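# Remove the curved support from beneath a block arch

## Task

Pull the curved wooden support (the centring) out from beneath the arch so the arch still stands on its own with all of its blocks where they were; use as many or as few of the four arms as you like.

## Robot and tools

Robots. Four identical i2rt Big YAM arms, arm1 to arm4, each with six revolute joints, a two-finger gripper and a wrist camera. Feet (base_link) in the scene frame: arm1 at (+0.650, -0.006, +0.794), arm2 at (+0.000, +0.656, +0.746), arm3 at (-0.649, +0.006, +0.801), arm4 at (-0.003, -0.653, +0.754). Each foot faces its own +x: arm1 faces -x, arm3 faces +x, arm2 faces -y, arm4 faces +y, so all four point toward the middle. The tabletops under the arms are at z=+0.720. A hand reaches roughly 1.0 m from its joint1 axis. Room cameras: cam_back, cam_front, cam_top; wrist cameras: arm1_cam_wrist to arm4_cam_wrist. With joints 1 and 6 at 0 and the hand level and forward, the wrist camera rides on top of the hand looking at the fingertips.

Frame. One shared scene frame, origin on the floor, +z up, lengths in metres. The reported hand point sits between the finger pads, about 1 cm short of the tips. The fingers point along hand +z and open and close along hand y. Printed hand positions can be off, more so at long reach; hand_target is where the currently held joint targets would put the hand.

Joints (absolute radians, with done-tolerance): joint1_rad -2.879..2.879 (+-0.045), spins the arm about its foot, positive counter-clockwise seen from above, 0 along the foot's facing. joint2_rad 0..3.141 (+-0.14), shoulder; 0 has the upper arm level pointing back, larger lifts it up then forward. joint3_rad 0..3.019 (+-0.09), elbow; 0 is fully folded, larger opens. joint4_rad -1.692..1.57 (+-0.055), hand pitch, positive tips the fingers up. joint5_rad -1.57..1.57 (+-0.03), hand swings sideways, positive to the arm's right. joint6_rad -2.094..2.094 (+-0.035), hand roll, positive clockwise seen from behind the hand. gripper_m 0..0.093 (+-0.003), fingertip gap in metres.

move. Arguments arm1, arm2, arm3, arm4 (each optional, one object per robot) and cameras. An omitted robot gets nothing new but may keep pushing toward an earlier target. Inside a robot's object: "joints" is a map of joint name to absolute target (any subset of the seven names above); "min_time_s" (0.1 to 8 s) sets the shortest duration of that robot's joint motions; "target" is a list of seven numbers [x, y, z, qw, qx, qy, qz], an absolute hand pose in the scene frame in metres plus a unit quaternion, in the same layout as the printed "hand" line; "speed" (0.002 to 0.5 m/s, default 0.25, rotation capped at twice that value in rad/s) is only allowed with target. When target is given, joints may contain only gripper_m. The hand runs a straight line from its hand_target toward the pose; every hand path in one call finishes together, paced by the slowest, lasting 0.5 to 10 s (longer ones are cut off short). Paths do not avoid objects or other arms, hands lag, drift and may overspeed near full stretch, and a centimetre or more of final error is normal. Joint moves each run at their own rate, so the hand can sweep wide between postures. Unknown keys make a call invalid; out-of-range numbers get it refused, and a refusal cancels the rest of your calls in that reply. cameras: list of names, ["all"] or []; omitted means all for a no-action call, none otherwise. A call with no action returns full state, images and the scene number.

Results. A "move" line gives per robot "done" or its worst status. joint_status/hand_status words: off_target (stopped away from target, may still be pushing); time_out (each joint then holds a target near where it stood and keeps pushing; on_its_own lists those still going; send the reported position to relax it); not_followed (a safety check withheld the targets, shown as "joint command not followed" or "pose unreachable"; the arm may keep trying until given new targets). on_its_own shows uncommanded activity; "held at" is a target, not a reading. Robots under "as last shown" were not commanded and their lines are repeats. Joint velocities are in rad/s (gripper m/s); "within noise" means still. Joint torques (N m, arm joints only) include gravity, have per-arm offsets and noise, positive toward larger angles, and numbers 3 and 4 wrap at +-28. Images may lag the state slightly; the "pictures" line gives their order. Gripper: clamped on a hard part it reads up to 0.005 m under (or 0.002 m over) the part width; closed empty reads 0.000-0.003; commanding about 0.005 m below first-contact width gives full force (about 50-64 N per pad). Open well above the reading to release.

wait: seconds from 0 to 10, optional cameras; commands nothing. zoom_image: camera name and region [x0, y0, x1, y1] in image pixels from the top-left, at most 504 by 504, only on a camera in the latest images. finished_scene: scene = the current scene's number; it is final, the arch must stand unaided, and nothing else should follow it in that reply.

Camera calibration lines use OpenCV conventions (K, D, T_world_to_cam); room cameras may have shifted a little, wrist camera poses depend on joint readings.

Avoid: hard contact between arms (including a gripper closing on another arm's fingers), hard hits or sustained pushing on the arch or table, letting the support or any block fall or leave the work area, releasing parts while moving, and holding loads or stretched poses so long that motors overheat (MOTOR HOT warns at 85 °C; at 100 °C the arm goes limp for 30-60 s and reports limit_stop_at_motor_heat, after which resend targets). Arms push on contact instead of stopping, and the collision check can act late. Loose objects may get brief random nudges.

Each tool is called after ">>>" as name(argument=value, ...), one argument or row to a line, values as JSON.

## Session

>>> move(
)

Scene clock: 0.00 s.
Joint torques (N m): no reading
Motor temperatures (°C): arm1=[38 34 37 30 33 32 34] | arm2=[37 32 31 34 36 30 31] | arm3=[30 39 35 33 32 33 37] | arm4=[33 33 32 36 36 28 38]
Heat: arm1: hottest joint1_rad 38 °C; arm2: hottest joint1_rad 37 °C; arm3: hottest joint2_rad 39 °C; arm4: hottest gripper 38 °C.
Joint velocities: within noise
arm1.joint_positions: joint1_rad=-0.338 joint2_rad=+0.579 joint3_rad=+1.357 joint4_rad=-1.551 joint5_rad=-0.092 joint6_rad=+0.681 gripper_m=+0.09396
arm1.joint_status: not commanded
arm1.hand: x=+0.4682 y=+0.0429 z=+1.2854 quat_wxyz=(+0.101, +0.807, -0.442, -0.380) (m; scene frame)
arm1.hand_target: x=+0.4697 y=+0.0423 z=+1.2939 quat_wxyz=(+0.102, +0.803, -0.439, -0.390) (m; scene frame)
arm1.hand_status: not commanded
arm2.joint_positions: joint1_rad=-0.491 joint2_rad=+0.571 joint3_rad=+1.396 joint4_rad=-1.145 joint5_rad=+0.158 joint6_rad=+0.378 gripper_m=+0.09396
arm2.joint_status: not commanded
arm2.hand: x=-0.1424 y=+0.4717 z=+1.3418 quat_wxyz=(-0.330, -0.780, -0.216, +0.486) (m; scene frame)
arm2.hand_target: x=-0.1404 y=+0.4751 z=+1.3501 quat_wxyz=(-0.336, -0.774, -0.213, +0.492) (m; scene frame)
arm2.hand_status: not commanded
arm3.joint_positions: joint1_rad=-0.617 joint2_rad=+0.648 joint3_rad=+1.424 joint4_rad=-1.441 joint5_rad=-0.053 joint6_rad=+0.679 gripper_m=+0.09396
arm3.joint_status: not commanded
arm3.hand: x=-0.4492 y=-0.1083 z=+1.3285 quat_wxyz=(-0.435, -0.518, -0.735, -0.041) (m; scene frame)
arm3.hand_target: x=-0.4509 y=-0.1071 z=+1.3401 quat_wxyz=(-0.447, -0.514, -0.731, -0.042) (m; scene frame)
arm3.hand_status: not commanded
arm4.joint_positions: joint1_rad=-0.377 joint2_rad=+0.615 joint3_rad=+1.493 joint4_rad=-1.274 joint5_rad=+0.157 joint6_rad=-0.616 gripper_m=+0.09396
arm4.joint_status: not commanded
arm4.hand: x=+0.0978 y=-0.4603 z=+1.3602 quat_wxyz=(-0.554, +0.623, -0.545, -0.090) (m; scene frame)
arm4.hand_target: x=+0.0963 y=-0.4637 z=+1.3683 quat_wxyz=(-0.562, +0.618, -0.542, -0.093) (m; scene frame)
arm4.hand_status: not commanded
pictures: arm1_cam_wrist, arm2_cam_wrist, arm3_cam_wrist, arm4_cam_wrist, cam_back, cam_front, cam_top

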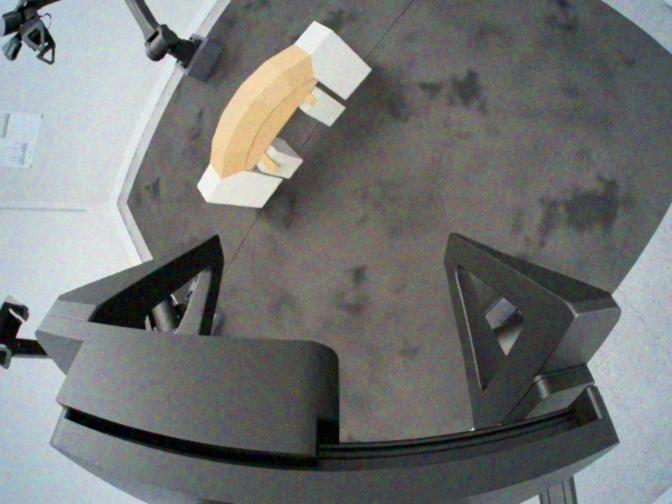

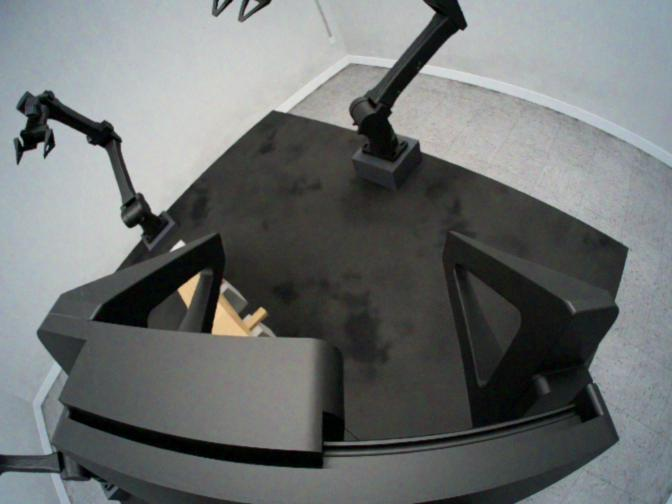

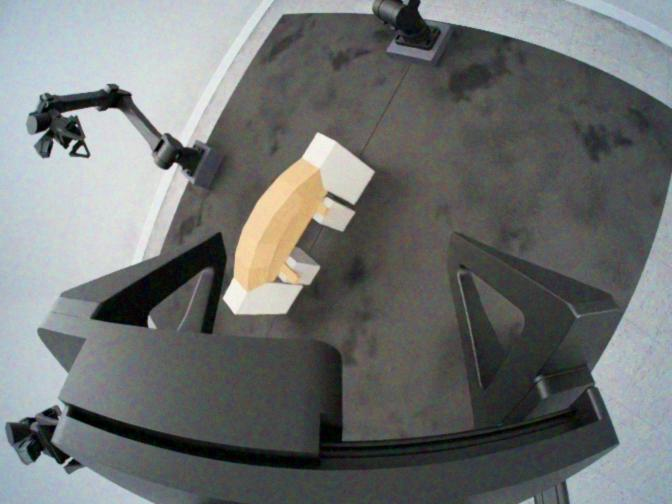

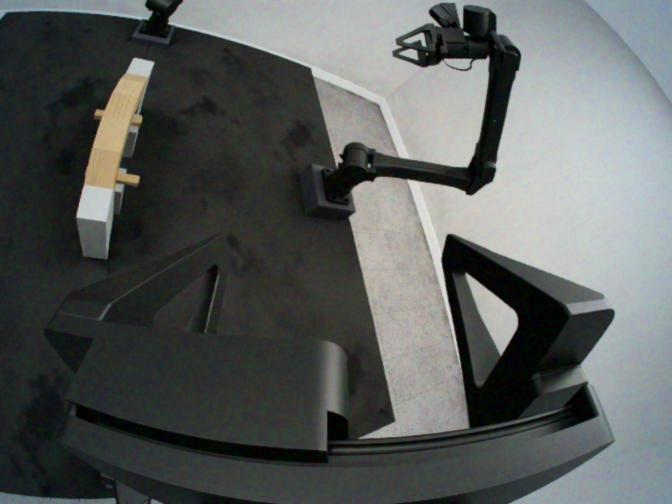

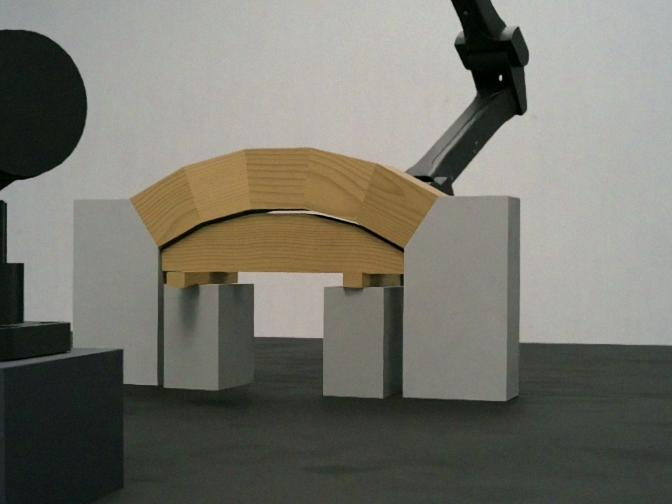

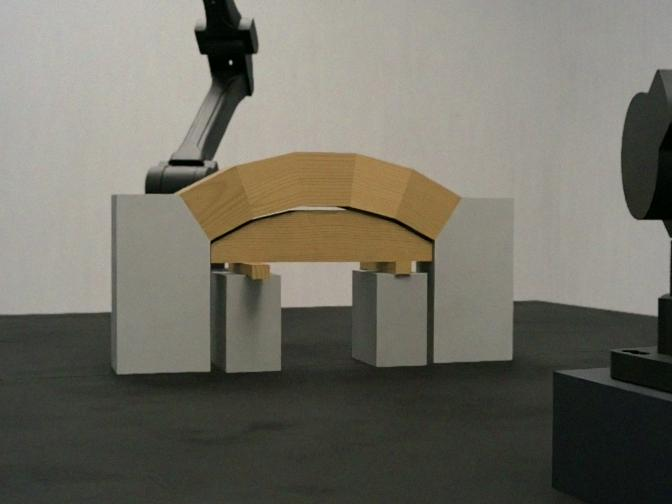

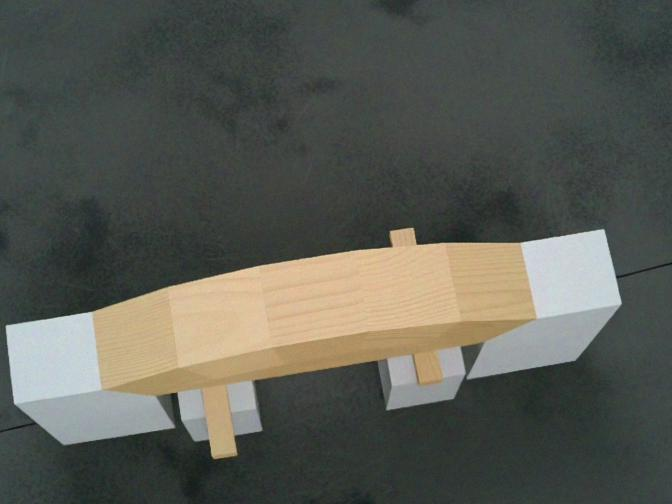

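>>> zoom_image(
  camera="cam_back",
  region=[60, 130, 530, 410],
)

>>> zoom_image(
  camera="cam_front",
  region=[100, 130, 530, 390],
)

>>> zoom_image(
  camera="cam_top",
  region=[90, 210, 560, 470],
)

>>> zoom_image(
  camera="cam_back",
  region=[150, 200, 270, 300],
)

>>> zoom_image(
  camera="cam_front",
  region=[200, 200, 440, 290],
)

Scaled by 1.072 from the camera's 672x504 image, which has a finer 960x720 frame.

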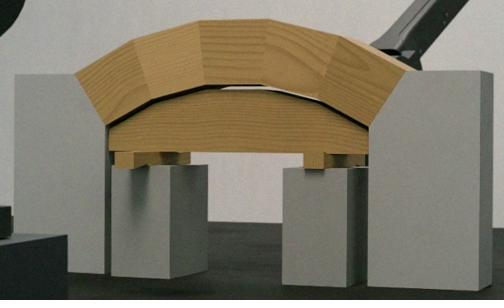

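Scaled by 1.172 from the camera's 672x504 image, which has a finer 960x720 frame.

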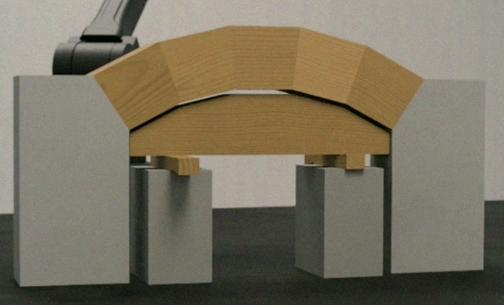

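Scaled by 1.072 from the camera's 672x504 image, which has a finer 960x720 frame.

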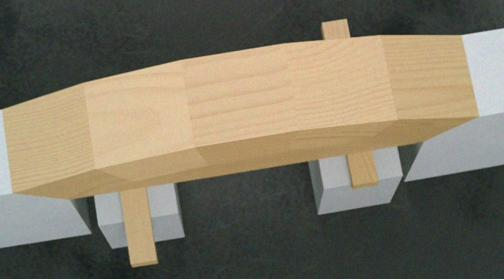

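Scaled by 4.200 from the camera's 672x504 image, which has a finer 960x720 frame.

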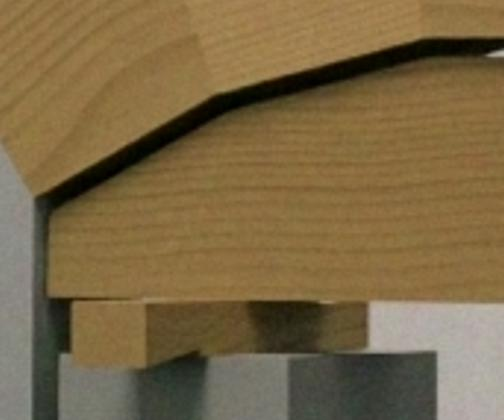

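Scaled by 2.100 from the camera's 672x504 image, which has a finer 960x720 frame.

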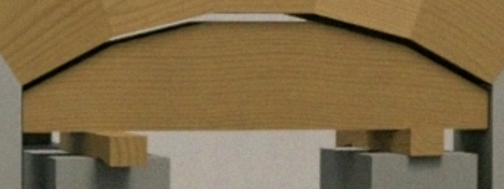

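>>> zoom_image(
  camera="cam_front",
  region=[205, 250, 290, 300],
)

>>> zoom_image(
  camera="cam_front",
  region=[345, 250, 440, 300],
)

>>> zoom_image(
  camera="cam_back",
  region=[320, 240, 420, 300],
)

>>> zoom_image(
  camera="cam_back",
  region=[150, 255, 260, 310],
)

>>> zoom_image(
  camera="cam_top",
  region=[370, 220, 480, 410],
)

>>> zoom_image(
  camera="cam_top",
  region=[160, 350, 280, 470],
)

>>> zoom_image(
  camera="arm4_cam_wrist",
  region=[60, 50, 180, 270],
)

>>> zoom_image(
  camera="arm3_cam_wrist",
  region=[210, 120, 390, 320],
)

Scaled by 5.929 from the camera's 672x504 image, which has a finer 960x720 frame.

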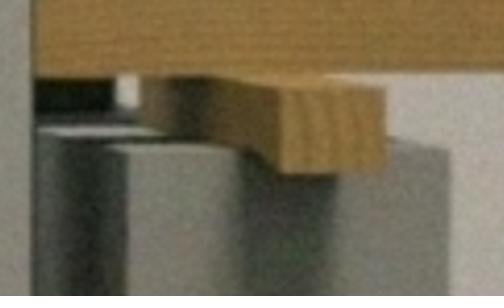

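Scaled by 5.305 from the camera's 672x504 image, which has a finer 960x720 frame.

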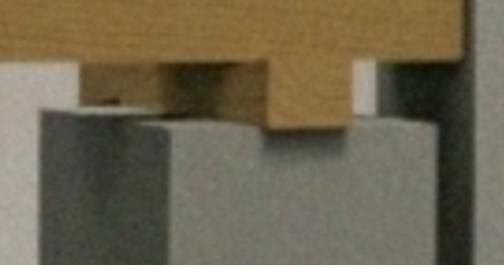

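Scaled by 5.040 from the camera's 672x504 image, which has a finer 960x720 frame.

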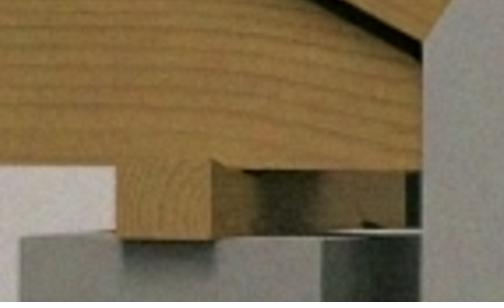

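Scaled by 4.582 from the camera's 672x504 image, which has a finer 960x720 frame.

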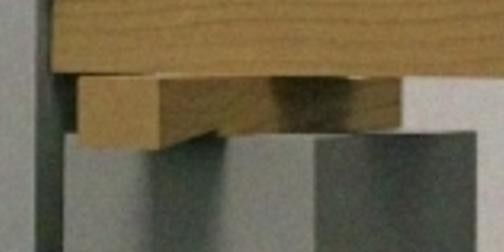

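Scaled by 2.653 from the camera's 672x504 image, which has a finer 960x720 frame.

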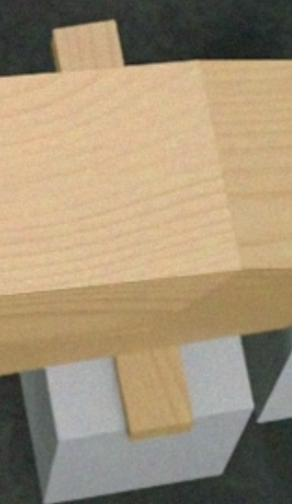

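Scaled by 4.200 from the camera's 672x504 image, which has a finer 960x720 frame.

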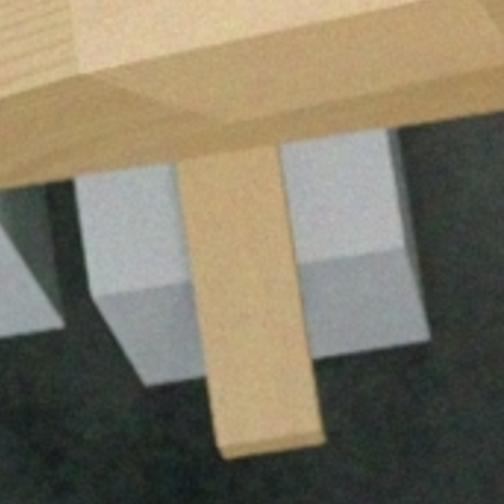

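Scaled by 2.291 from the camera's 672x504 image, which has a finer 960x720 frame.

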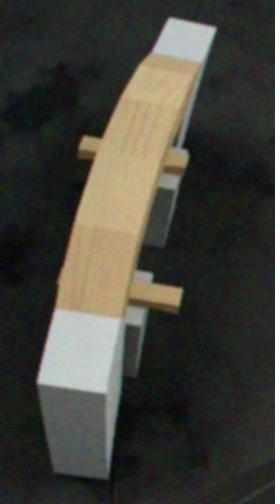

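Scaled by 2.520 from the camera's 672x504 image, which has a finer 960x720 frame.

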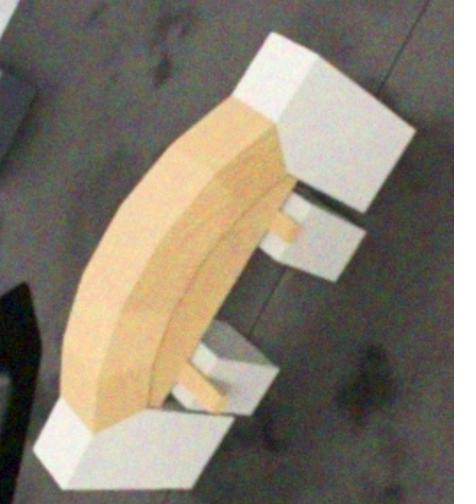

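>>> move(
  arm1={"target":[0.19,0.006,0.86,0.0327,-0.7063,0.0327,0.7063],"speed":0.2},
  arm3={"target":[-0.16,0.038,0.87,0.7063,0.0327,0.7063,-0.0327],"speed":0.2},
  cameras=["all"],
)

Scene clock: 10.63 s.
Joint torques (N m): arm1=[-1.55 -7.59 1.78 3.55 -0.12 -0.21] | arm2=[1.2 4.01 9.51 2.48 0.11 -0.01] | arm3=[-0.09 -9.52 3.54 2.44 -0.02 0.03] | arm4=[-0.73 4.37 8.27 2.21 0.03 0.05]
Motor temperatures (°C): arm1=[38 34 38 30 33 32 34] | arm2=[36 32 32 34 36 29 31] | arm3=[30 39 38 33 32 33 37] | arm4=[33 33 33 36 36 28 38]
Heat: arm1: hottest joint1_rad 38 °C; arm2: hottest joint1_rad 36 °C; arm3: hottest joint2_rad 39 °C; arm4: hottest gripper 38 °C.
move: arm1 off_target; arm3 done
Joint velocities: within noise
arm1.joint_positions: joint1_rad=+0.055 joint2_rad=+1.944 joint3_rad=+0.337 joint4_rad=+1.561 joint5_rad=+0.111 joint6_rad=+0.023 gripper_m=+0.09396
arm1.joint_status: not commanded
arm1.hand: x=+0.1941 y=-0.0005 z=+0.8613 quat_wxyz=(-0.025, +0.721, -0.033, -0.692) (m; scene frame)
arm1.hand_target: x=+0.1900 y=+0.0060 z=+0.8603 quat_wxyz=(-0.033, +0.715, -0.034, -0.697) (m; scene frame)
arm1.hand_status: off_target (0.008 m and 2.5 deg from the pose sent, 0.510 m and 63.7 deg at the start; a joint's target at an end of its range on 23 of 118 steps)
arm2, arm4: as last shown
arm3.joint_positions: joint1_rad=+0.113 joint2_rad=+1.949 joint3_rad=+0.416 joint4_rad=+1.521 joint5_rad=+0.248 joint6_rad=+0.017 gripper_m=+0.09396
arm3.joint_status: not commanded
arm3.hand: x=-0.1656 y=+0.0362 z=+0.8697 quat_wxyz=(-0.700, -0.037, -0.713, +0.032) (m; scene frame)
arm3.hand_target: x=-0.1601 y=+0.0381 z=+0.8700 quat_wxyz=(-0.706, -0.033, -0.707, +0.033) (m; scene frame)
arm3.hand_status: done (0.006 m and 1.2 deg from the pose sent, 0.562 m and 65.2 deg at the start)
pictures: arm1_cam_wrist, arm2_cam_wrist, arm3_cam_wrist, arm4_cam_wrist, cam_back, cam_front, cam_top
camera_calibration:
arm1_cam_wrist: T_world_to_cam=[[0.0959337, 0.995352, -0.00837732, -0.0120785], [0.610138, -0.0654517, -0.789587, 0.564761], [-0.786466, 0.0706367, -0.613582, 0.808927], [0, 0, 0, 1]] pos_world=[0.292769, -0.00815299, 0.942169]
arm3_cam_wrist: T_world_to_cam=[[-0.0829313, -0.996491, -0.0113266, 0.03309], [-0.621147, 0.0605751, -0.78135, 0.576403], [0.779294, -0.0577629, -0.62399, 0.801662], [0, 0, 0, 1]] pos_world=[-0.263955, 0.0443645, 0.950977]

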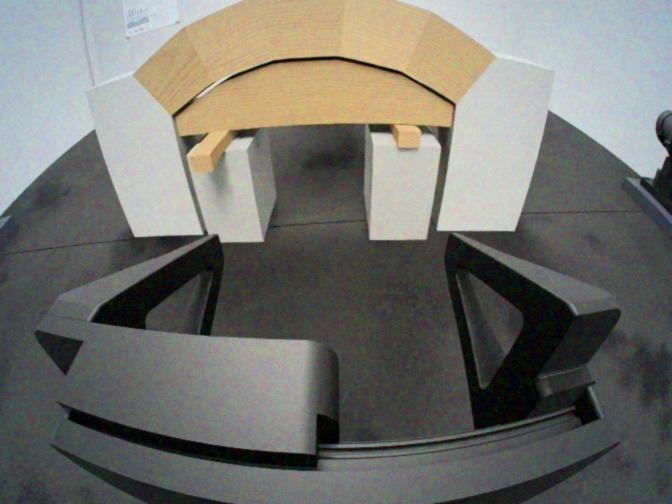

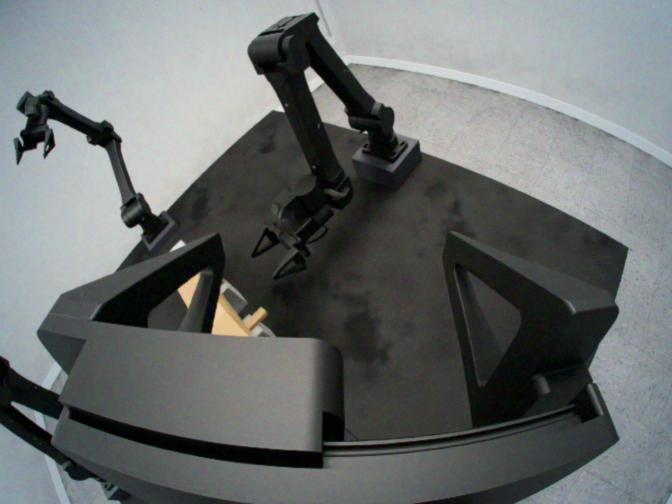

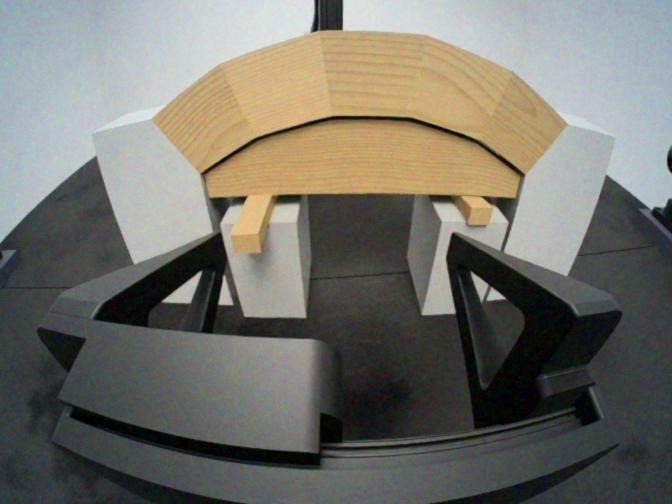

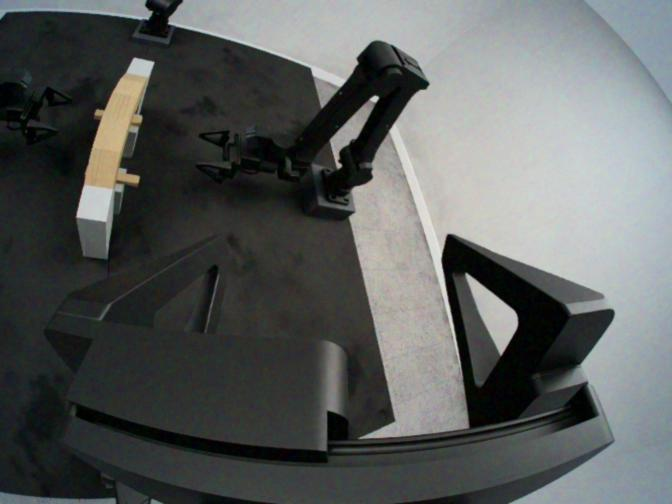

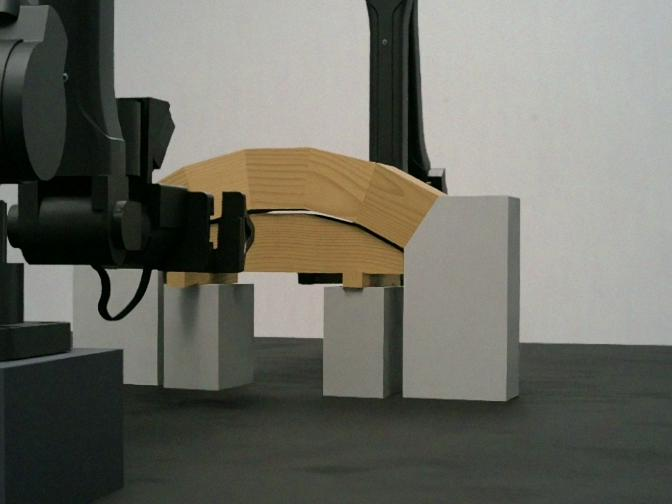

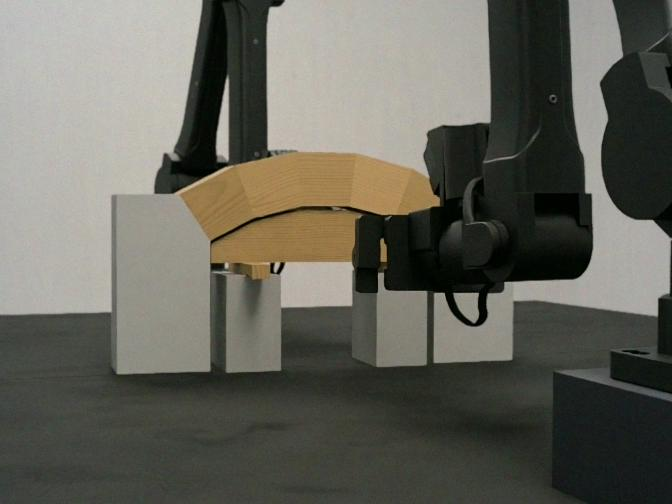

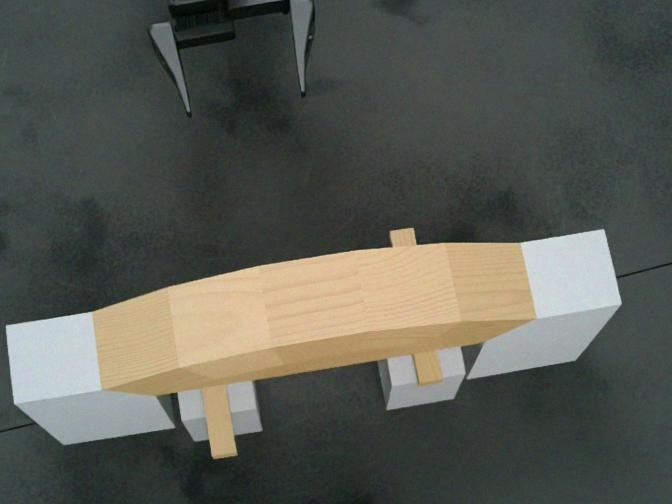

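>>> zoom_image(
  camera="arm1_cam_wrist",
  region=[160, 50, 480, 250],
)

>>> zoom_image(
  camera="arm3_cam_wrist",
  region=[190, 100, 540, 320],
)

>>> zoom_image(
  camera="arm1_cam_wrist",
  region=[170, 90, 250, 180],
)

>>> zoom_image(
  camera="arm1_cam_wrist",
  region=[370, 80, 470, 170],
)

>>> zoom_image(
  camera="arm3_cam_wrist",
  region=[195, 160, 315, 260],
)

>>> zoom_image(
  camera="arm3_cam_wrist",
  region=[410, 150, 530, 250],
)

Scaled by 1.575 from the camera's 672x504 image, which has a finer 960x720 frame.

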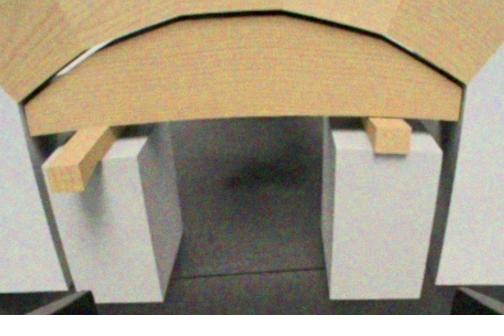

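Scaled by 1.440 from the camera's 672x504 image, which has a finer 960x720 frame.

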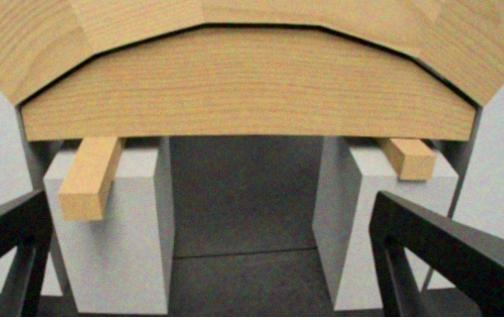

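Scaled by 5.600 from the camera's 672x504 image, which has a finer 960x720 frame.

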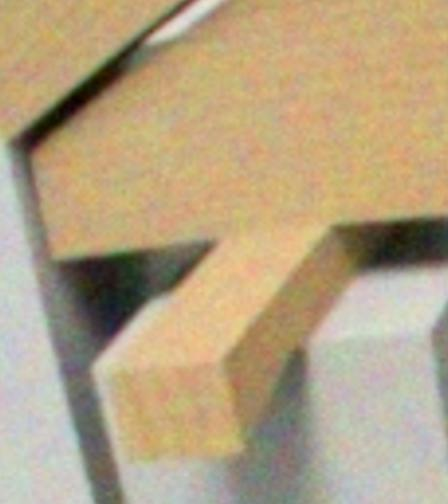

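Scaled by 5.040 from the camera's 672x504 image, which has a finer 960x720 frame.

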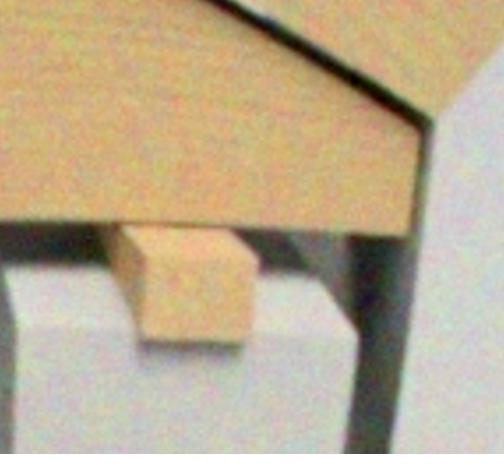

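Scaled by 4.200 from the camera's 672x504 image, which has a finer 960x720 frame.

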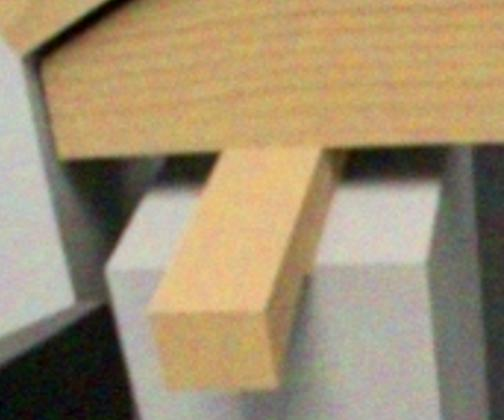

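Scaled by 4.200 from the camera's 672x504 image, which has a finer 960x720 frame.

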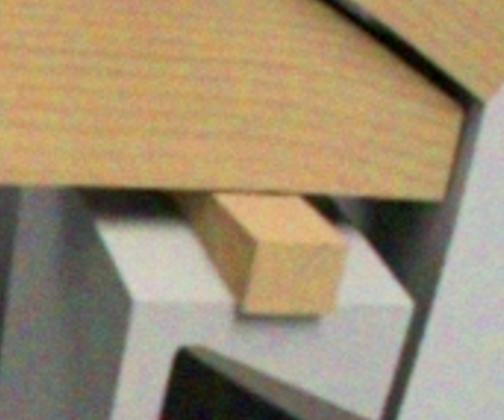

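>>> zoom_image(
  camera="cam_front",
  region=[330, 120, 610, 340],
)

>>> zoom_image(
  camera="cam_back",
  region=[0, 80, 280, 330],
)

>>> zoom_image(
  camera="cam_back",
  region=[280, 250, 380, 310],
)

Scaled by 1.800 from the camera's 672x504 image, which has a finer 960x720 frame.

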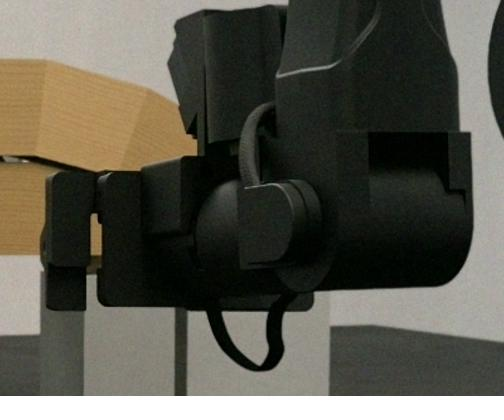

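Scaled by 1.800 from the camera's 672x504 image, which has a finer 960x720 frame.

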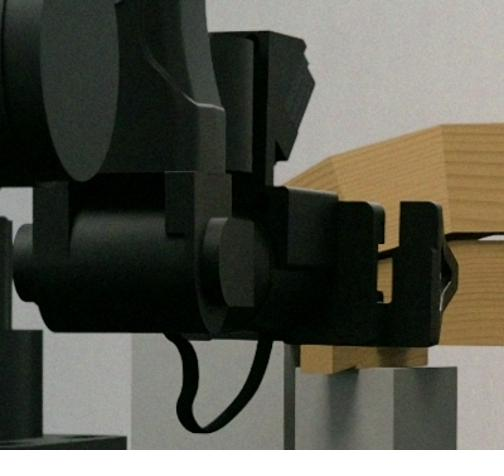

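Scaled by 5.040 from the camera's 672x504 image, which has a finer 960x720 frame.

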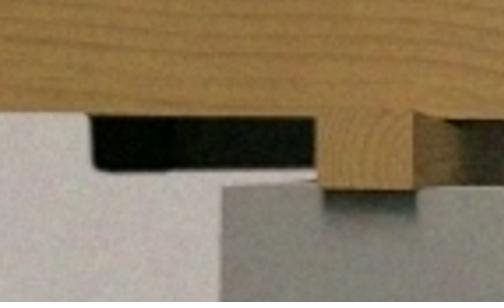

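>>> move(
  arm1={"target":[0.075,-0.0095,0.866,0.0277,-0.7066,0.0277,0.7066],"speed":0.08,"joints":{"gripper_m":0.08}},
  cameras=["arm1_cam_wrist","cam_top","cam_front","cam_back"],
)

>>> zoom_image(
  camera="arm1_cam_wrist",
  region=[90, 20, 560, 350],
)

>>> zoom_image(
  camera="cam_top",
  region=[150, 100, 450, 400],
)

Scene clock: 17.07 s.
Joint torques (N m): arm1=[0.38 -10.52 4.52 1.73 0.11 -0.22] | arm2=[1.32 3.96 9.5 2.48 0.09 -0.02] | arm3=[-0.32 -9.52 3.51 2.29 -0.01 -0.04] | arm4=[-1.03 4.66 8.43 2.28 0.06 0.06]
Motor temperatures (°C): arm1=[38 34 38 30 32 32 34] | arm2=[36 32 33 34 35 29 30] | arm3=[30 39 38 33 32 33 37] | arm4=[33 33 33 36 36 28 38]
Heat: arm1: hottest joint1_rad 38 °C; arm2: hottest joint1_rad 36 °C; arm3: hottest joint2_rad 39 °C; arm4: hottest gripper 38 °C.
move: arm1 off_target
Joint velocities: within noise
arm1.joint_positions: joint1_rad=+0.055 joint2_rad=+1.983 joint3_rad=+0.634 joint4_rad=+1.364 joint5_rad=+0.117 joint6_rad=+0.020 gripper_m=+0.08011
arm1.joint_status: all done
arm1.hand: x=+0.0838 y=-0.0029 z=+0.8777 quat_wxyz=(-0.027, +0.699, -0.035, -0.714) (m; scene frame)
arm1.hand_target: x=+0.0757 y=-0.0094 z=+0.8662 quat_wxyz=(-0.028, +0.706, -0.028, -0.707) (m; scene frame)
arm1.hand_status: off_target (0.016 m and 1.4 deg from the pose sent, 0.119 m and 2.4 deg at the start)
arm2, arm3, arm4: as last shown
arm3.joint_positions: joint1_rad=+0.113 joint2_rad=+1.949 joint3_rad=+0.416 joint4_rad=+1.521 joint5_rad=+0.248 joint6_rad=+0.016 gripper_m=+0.09396
arm3.hand_target: x=-0.1601 y=+0.0380 z=+0.8699 quat_wxyz=(-0.706, -0.033, -0.707, +0.033) (m; scene frame)
pictures: arm1_cam_wrist, cam_back, cam_front, cam_top
camera_calibration:
arm1_cam_wrist: T_world_to_cam=[[0.100781, 0.994823, -0.0130342, 0.00466923], [0.560999, -0.067642, -0.825048, 0.68015], [-0.821659, 0.0758369, -0.564912, 0.692666], [0, 0, 0, 1]] pos_world=[0.187101, -0.011168, 0.952512]

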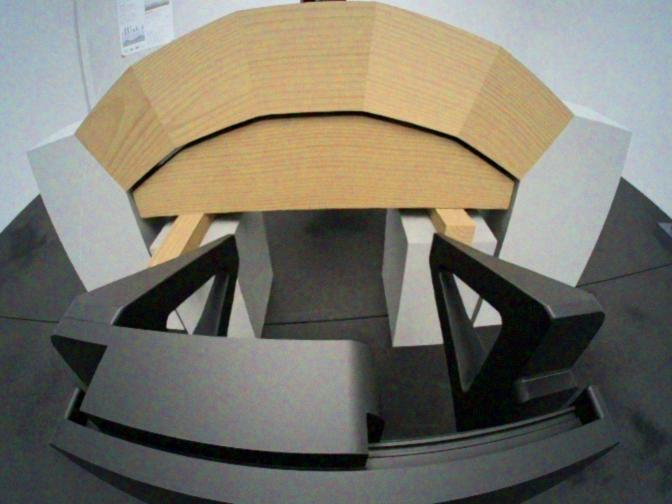

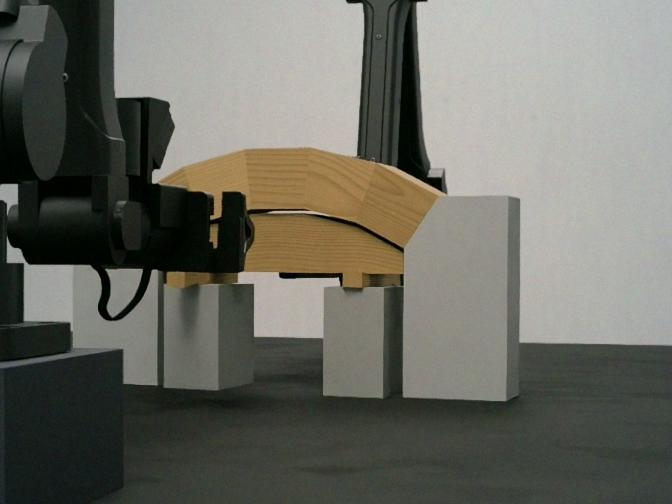

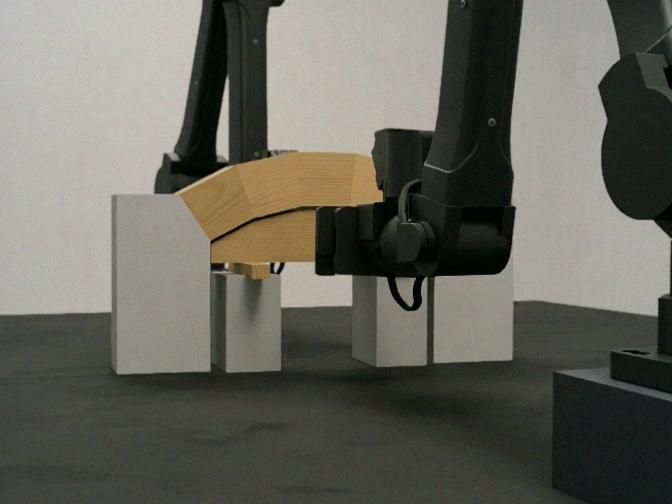

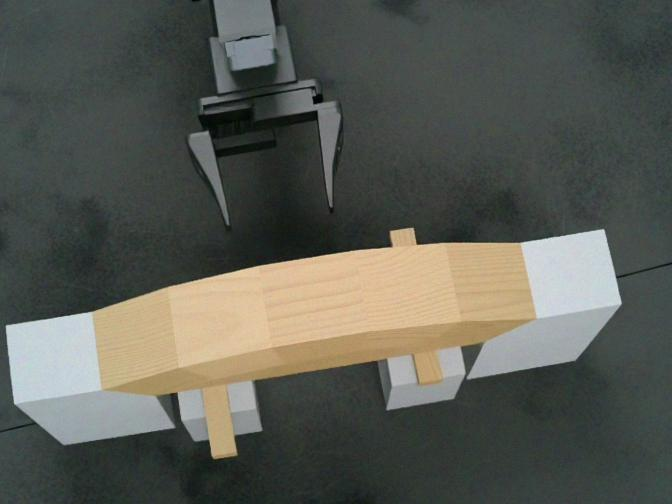

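Scaled by 1.072 from the camera's 672x504 image, which has a finer 960x720 frame.

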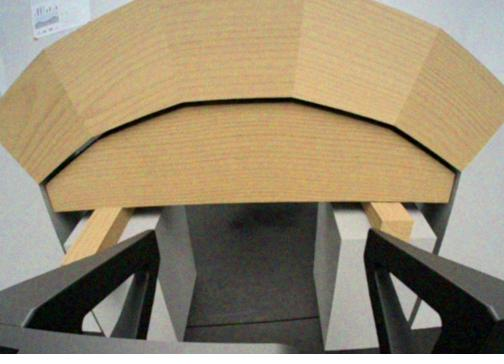

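Scaled by 1.680 from the camera's 672x504 image, which has a finer 960x720 frame.

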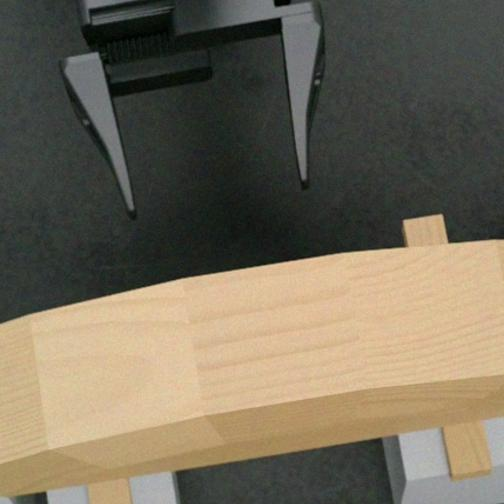

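>>> move(
  arm1={"target":[0.03,-0.010,0.864,0.0305,-0.7064,0.0305,0.7064],"speed":0.05},
  cameras=["arm1_cam_wrist","cam_top"],
)

>>> zoom_image(
  camera="cam_top",
  region=[150, 100, 450, 400],
)

>>> zoom_image(
  camera="arm1_cam_wrist",
  region=[90, 60, 560, 410],
)

Scene clock: 20.20 s.
Joint torques (N m): arm1=[0.5 -11.87 5.37 1.51 0.11 -0.22] | arm2=[1.08 3.66 9.48 2.51 0.1 -0.02] | arm3=[-0.15 -9.47 3.51 2.26 -0.01 -0.03] | arm4=[-1.2 4.84 8.27 2.36 0.04 0.08]
Motor temperatures (°C): arm1=[38 34 38 30 32 32 34] | arm2=[36 32 33 34 35 29 30] | arm3=[30 39 38 33 32 33 37] | arm4=[33 33 33 36 36 28 38]
Heat: arm1: hottest joint1_rad 38 °C; arm2: hottest joint1_rad 36 °C; arm3: hottest joint2_rad 39 °C; arm4: hottest gripper 38 °C.
move: arm1 off_target
Joint velocities: within noise
arm1.joint_positions: joint1_rad=+0.055 joint2_rad=+2.027 joint3_rad=+0.759 joint4_rad=+1.280 joint5_rad=+0.125 joint6_rad=+0.020 gripper_m=+0.08011
arm1.joint_status: not commanded
arm1.hand: x=+0.0400 y=-0.0028 z=+0.8759 quat_wxyz=(-0.029, +0.700, -0.038, -0.713) (m; scene frame)
arm1.hand_target: x=+0.0309 y=-0.0100 z=+0.8641 quat_wxyz=(-0.030, +0.706, -0.030, -0.706) (m; scene frame)
arm1.hand_status: off_target (0.017 m and 1.3 deg from the pose sent, 0.056 m and 1.3 deg at the start)
arm2, arm3, arm4: as last shown
pictures: arm1_cam_wrist, cam_top
camera_calibration:
arm1_cam_wrist: T_world_to_cam=[[0.108348, 0.99403, -0.0128295, 0.0086107], [0.562294, -0.0719219, -0.823804, 0.701964], [-0.819809, 0.0820437, -0.56673, 0.65715], [0, 0, 0, 1]] pos_world=[0.143094, -0.0119877, 0.950818]

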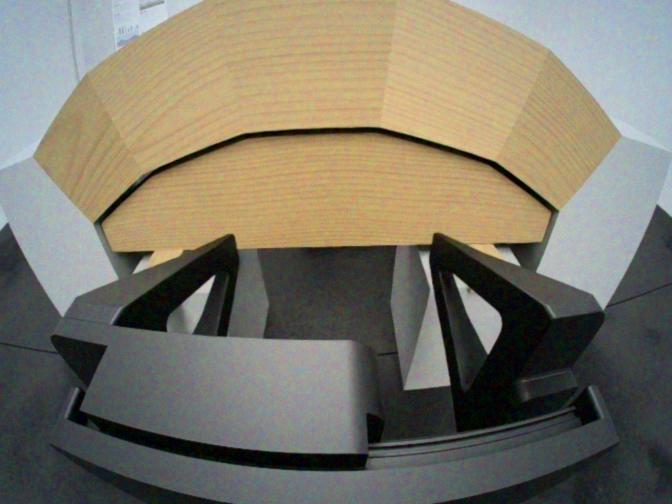

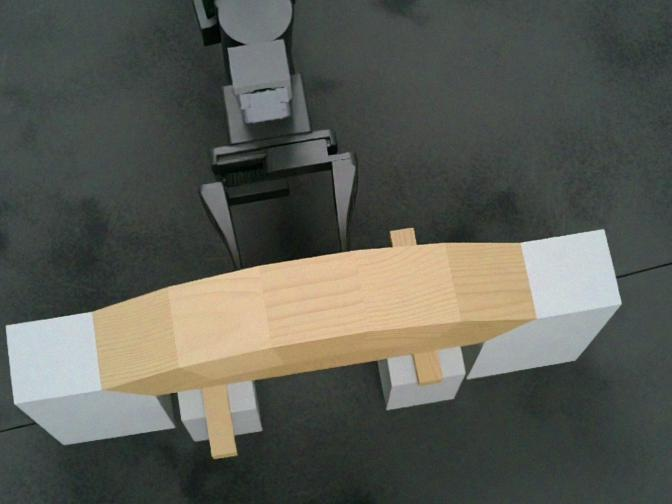

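Scaled by 1.680 from the camera's 672x504 image, which has a finer 960x720 frame.

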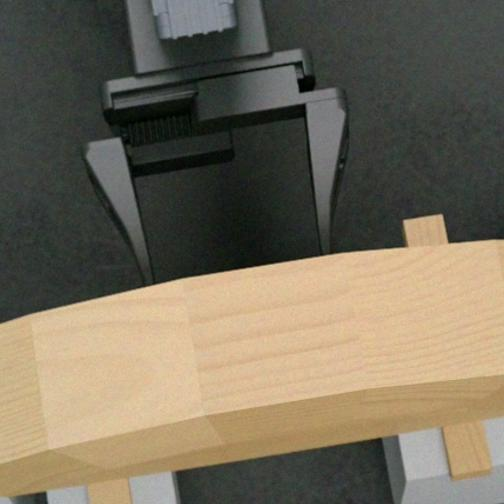

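Scaled by 1.072 from the camera's 672x504 image, which has a finer 960x720 frame.

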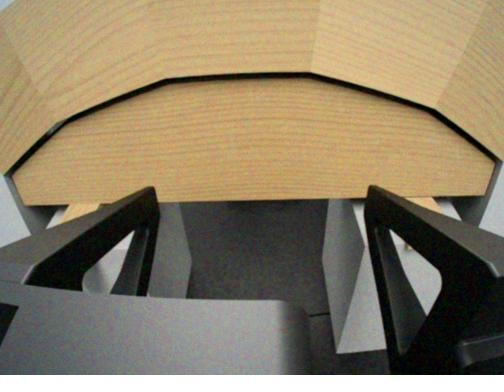

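>>> move(
  arm1={"target":[0.010,-0.0085,0.868,0.0305,-0.7064,0.0305,0.7064],"speed":0.03},
  cameras=["arm1_cam_wrist","arm3_cam_wrist","cam_top"],
)

>>> zoom_image(
  camera="arm1_cam_wrist",
  region=[90, 100, 560, 450],
)

>>> zoom_image(
  camera="arm3_cam_wrist",
  region=[190, 100, 540, 320],
)

Scene clock: 21.80 s.
Joint torques (N m): arm1=[-0.03 -13.22 5.83 1.63 -0.08 -0.21] | arm2=[1.08 3.72 9.47 2.47 0.09 -0.02] | arm3=[-0.09 -9.47 3.47 2.26 -0.01 -0.03] | arm4=[-0.97 4.66 8.2 2.24 0.03 0.09]
Motor temperatures (°C): arm1=[38 34 38 30 32 32 33] | arm2=[36 32 33 34 35 29 30] | arm3=[30 39 37 33 32 33 37] | arm4=[33 33 33 36 35 28 38]
Heat: arm1: hottest joint1_rad 38 °C; arm2: hottest joint1_rad 36 °C; arm3: hottest joint2_rad 39 °C; arm4: hottest gripper 38 °C.
move: arm1 off_target
Joint velocities: within noise
arm1.joint_positions: joint1_rad=+0.055 joint2_rad=+2.034 joint3_rad=+0.814 joint4_rad=+1.232 joint5_rad=+0.125 joint6_rad=+0.020 gripper_m=+0.08011
arm1.joint_status: not commanded
arm1.hand: x=+0.0206 y=-0.0034 z=+0.8797 quat_wxyz=(-0.029, +0.700, -0.038, -0.712) (m; scene frame)
arm1.hand_target: x=+0.0109 y=-0.0085 z=+0.8680 quat_wxyz=(-0.030, +0.707, -0.030, -0.706) (m; scene frame)
arm1.hand_status: off_target (0.017 m and 1.3 deg from the pose sent, 0.032 m and 1.3 deg at the start)
arm2, arm3, arm4: as last shown
pictures: arm1_cam_wrist, arm3_cam_wrist, cam_top
camera_calibration:
arm1_cam_wrist: T_world_to_cam=[[0.108446, 0.994022, -0.0126406, 0.011167], [0.563296, -0.0719218, -0.823119, 0.715268], [-0.819108, 0.0821434, -0.567728, 0.644374], [0, 0, 0, 1]] pos_world=[0.123693, -0.0125879, 0.954721]
arm3_cam_wrist: T_world_to_cam=[[-0.082997, -0.99649, -0.0109029, 0.0326711], [-0.621206, 0.0602886, -0.781325, 0.576377], [0.77924, -0.0580746, -0.62403, 0.801699], [0, 0, 0, 1]] pos_world=[-0.263955, 0.0443658, 0.950977]

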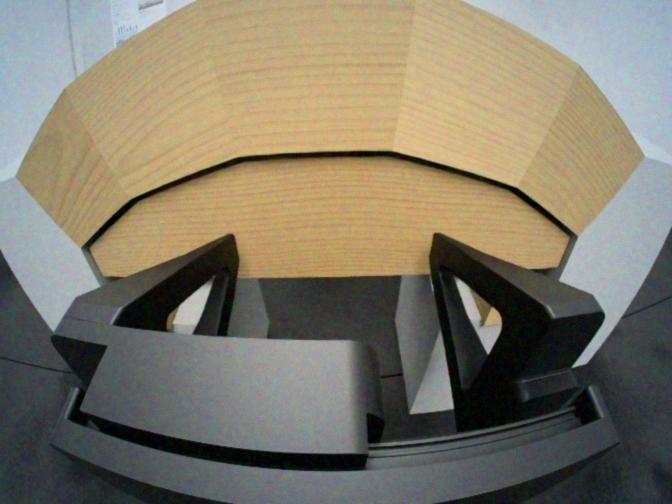

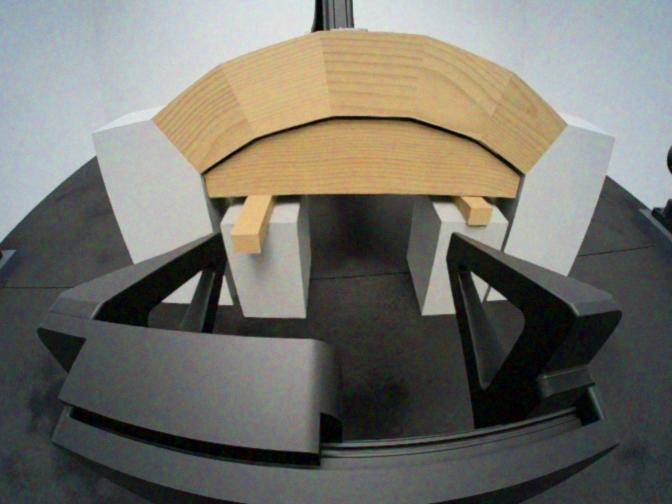

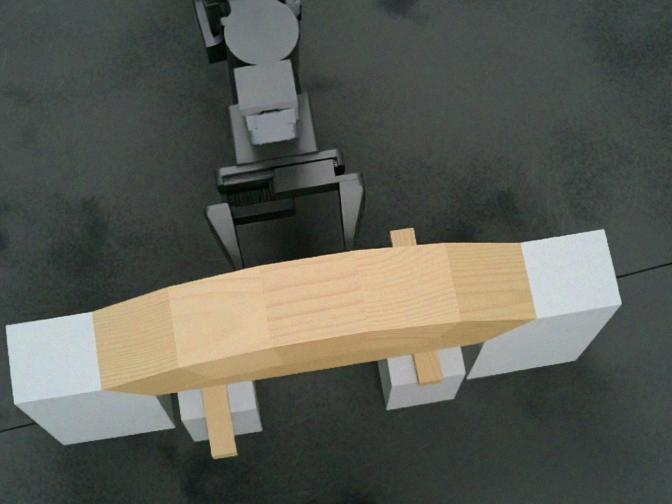

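Scaled by 1.072 from the camera's 672x504 image, which has a finer 960x720 frame.

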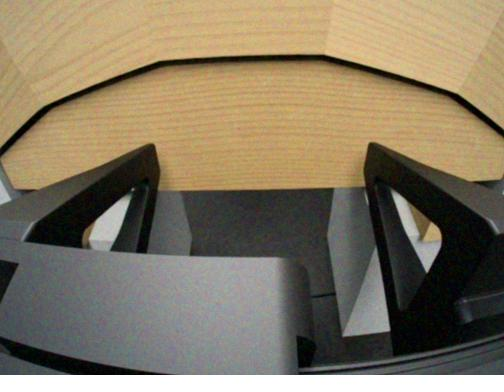

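Scaled by 1.440 from the camera's 672x504 image, which has a finer 960x720 frame.

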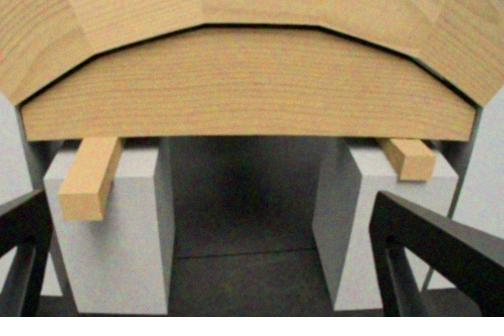

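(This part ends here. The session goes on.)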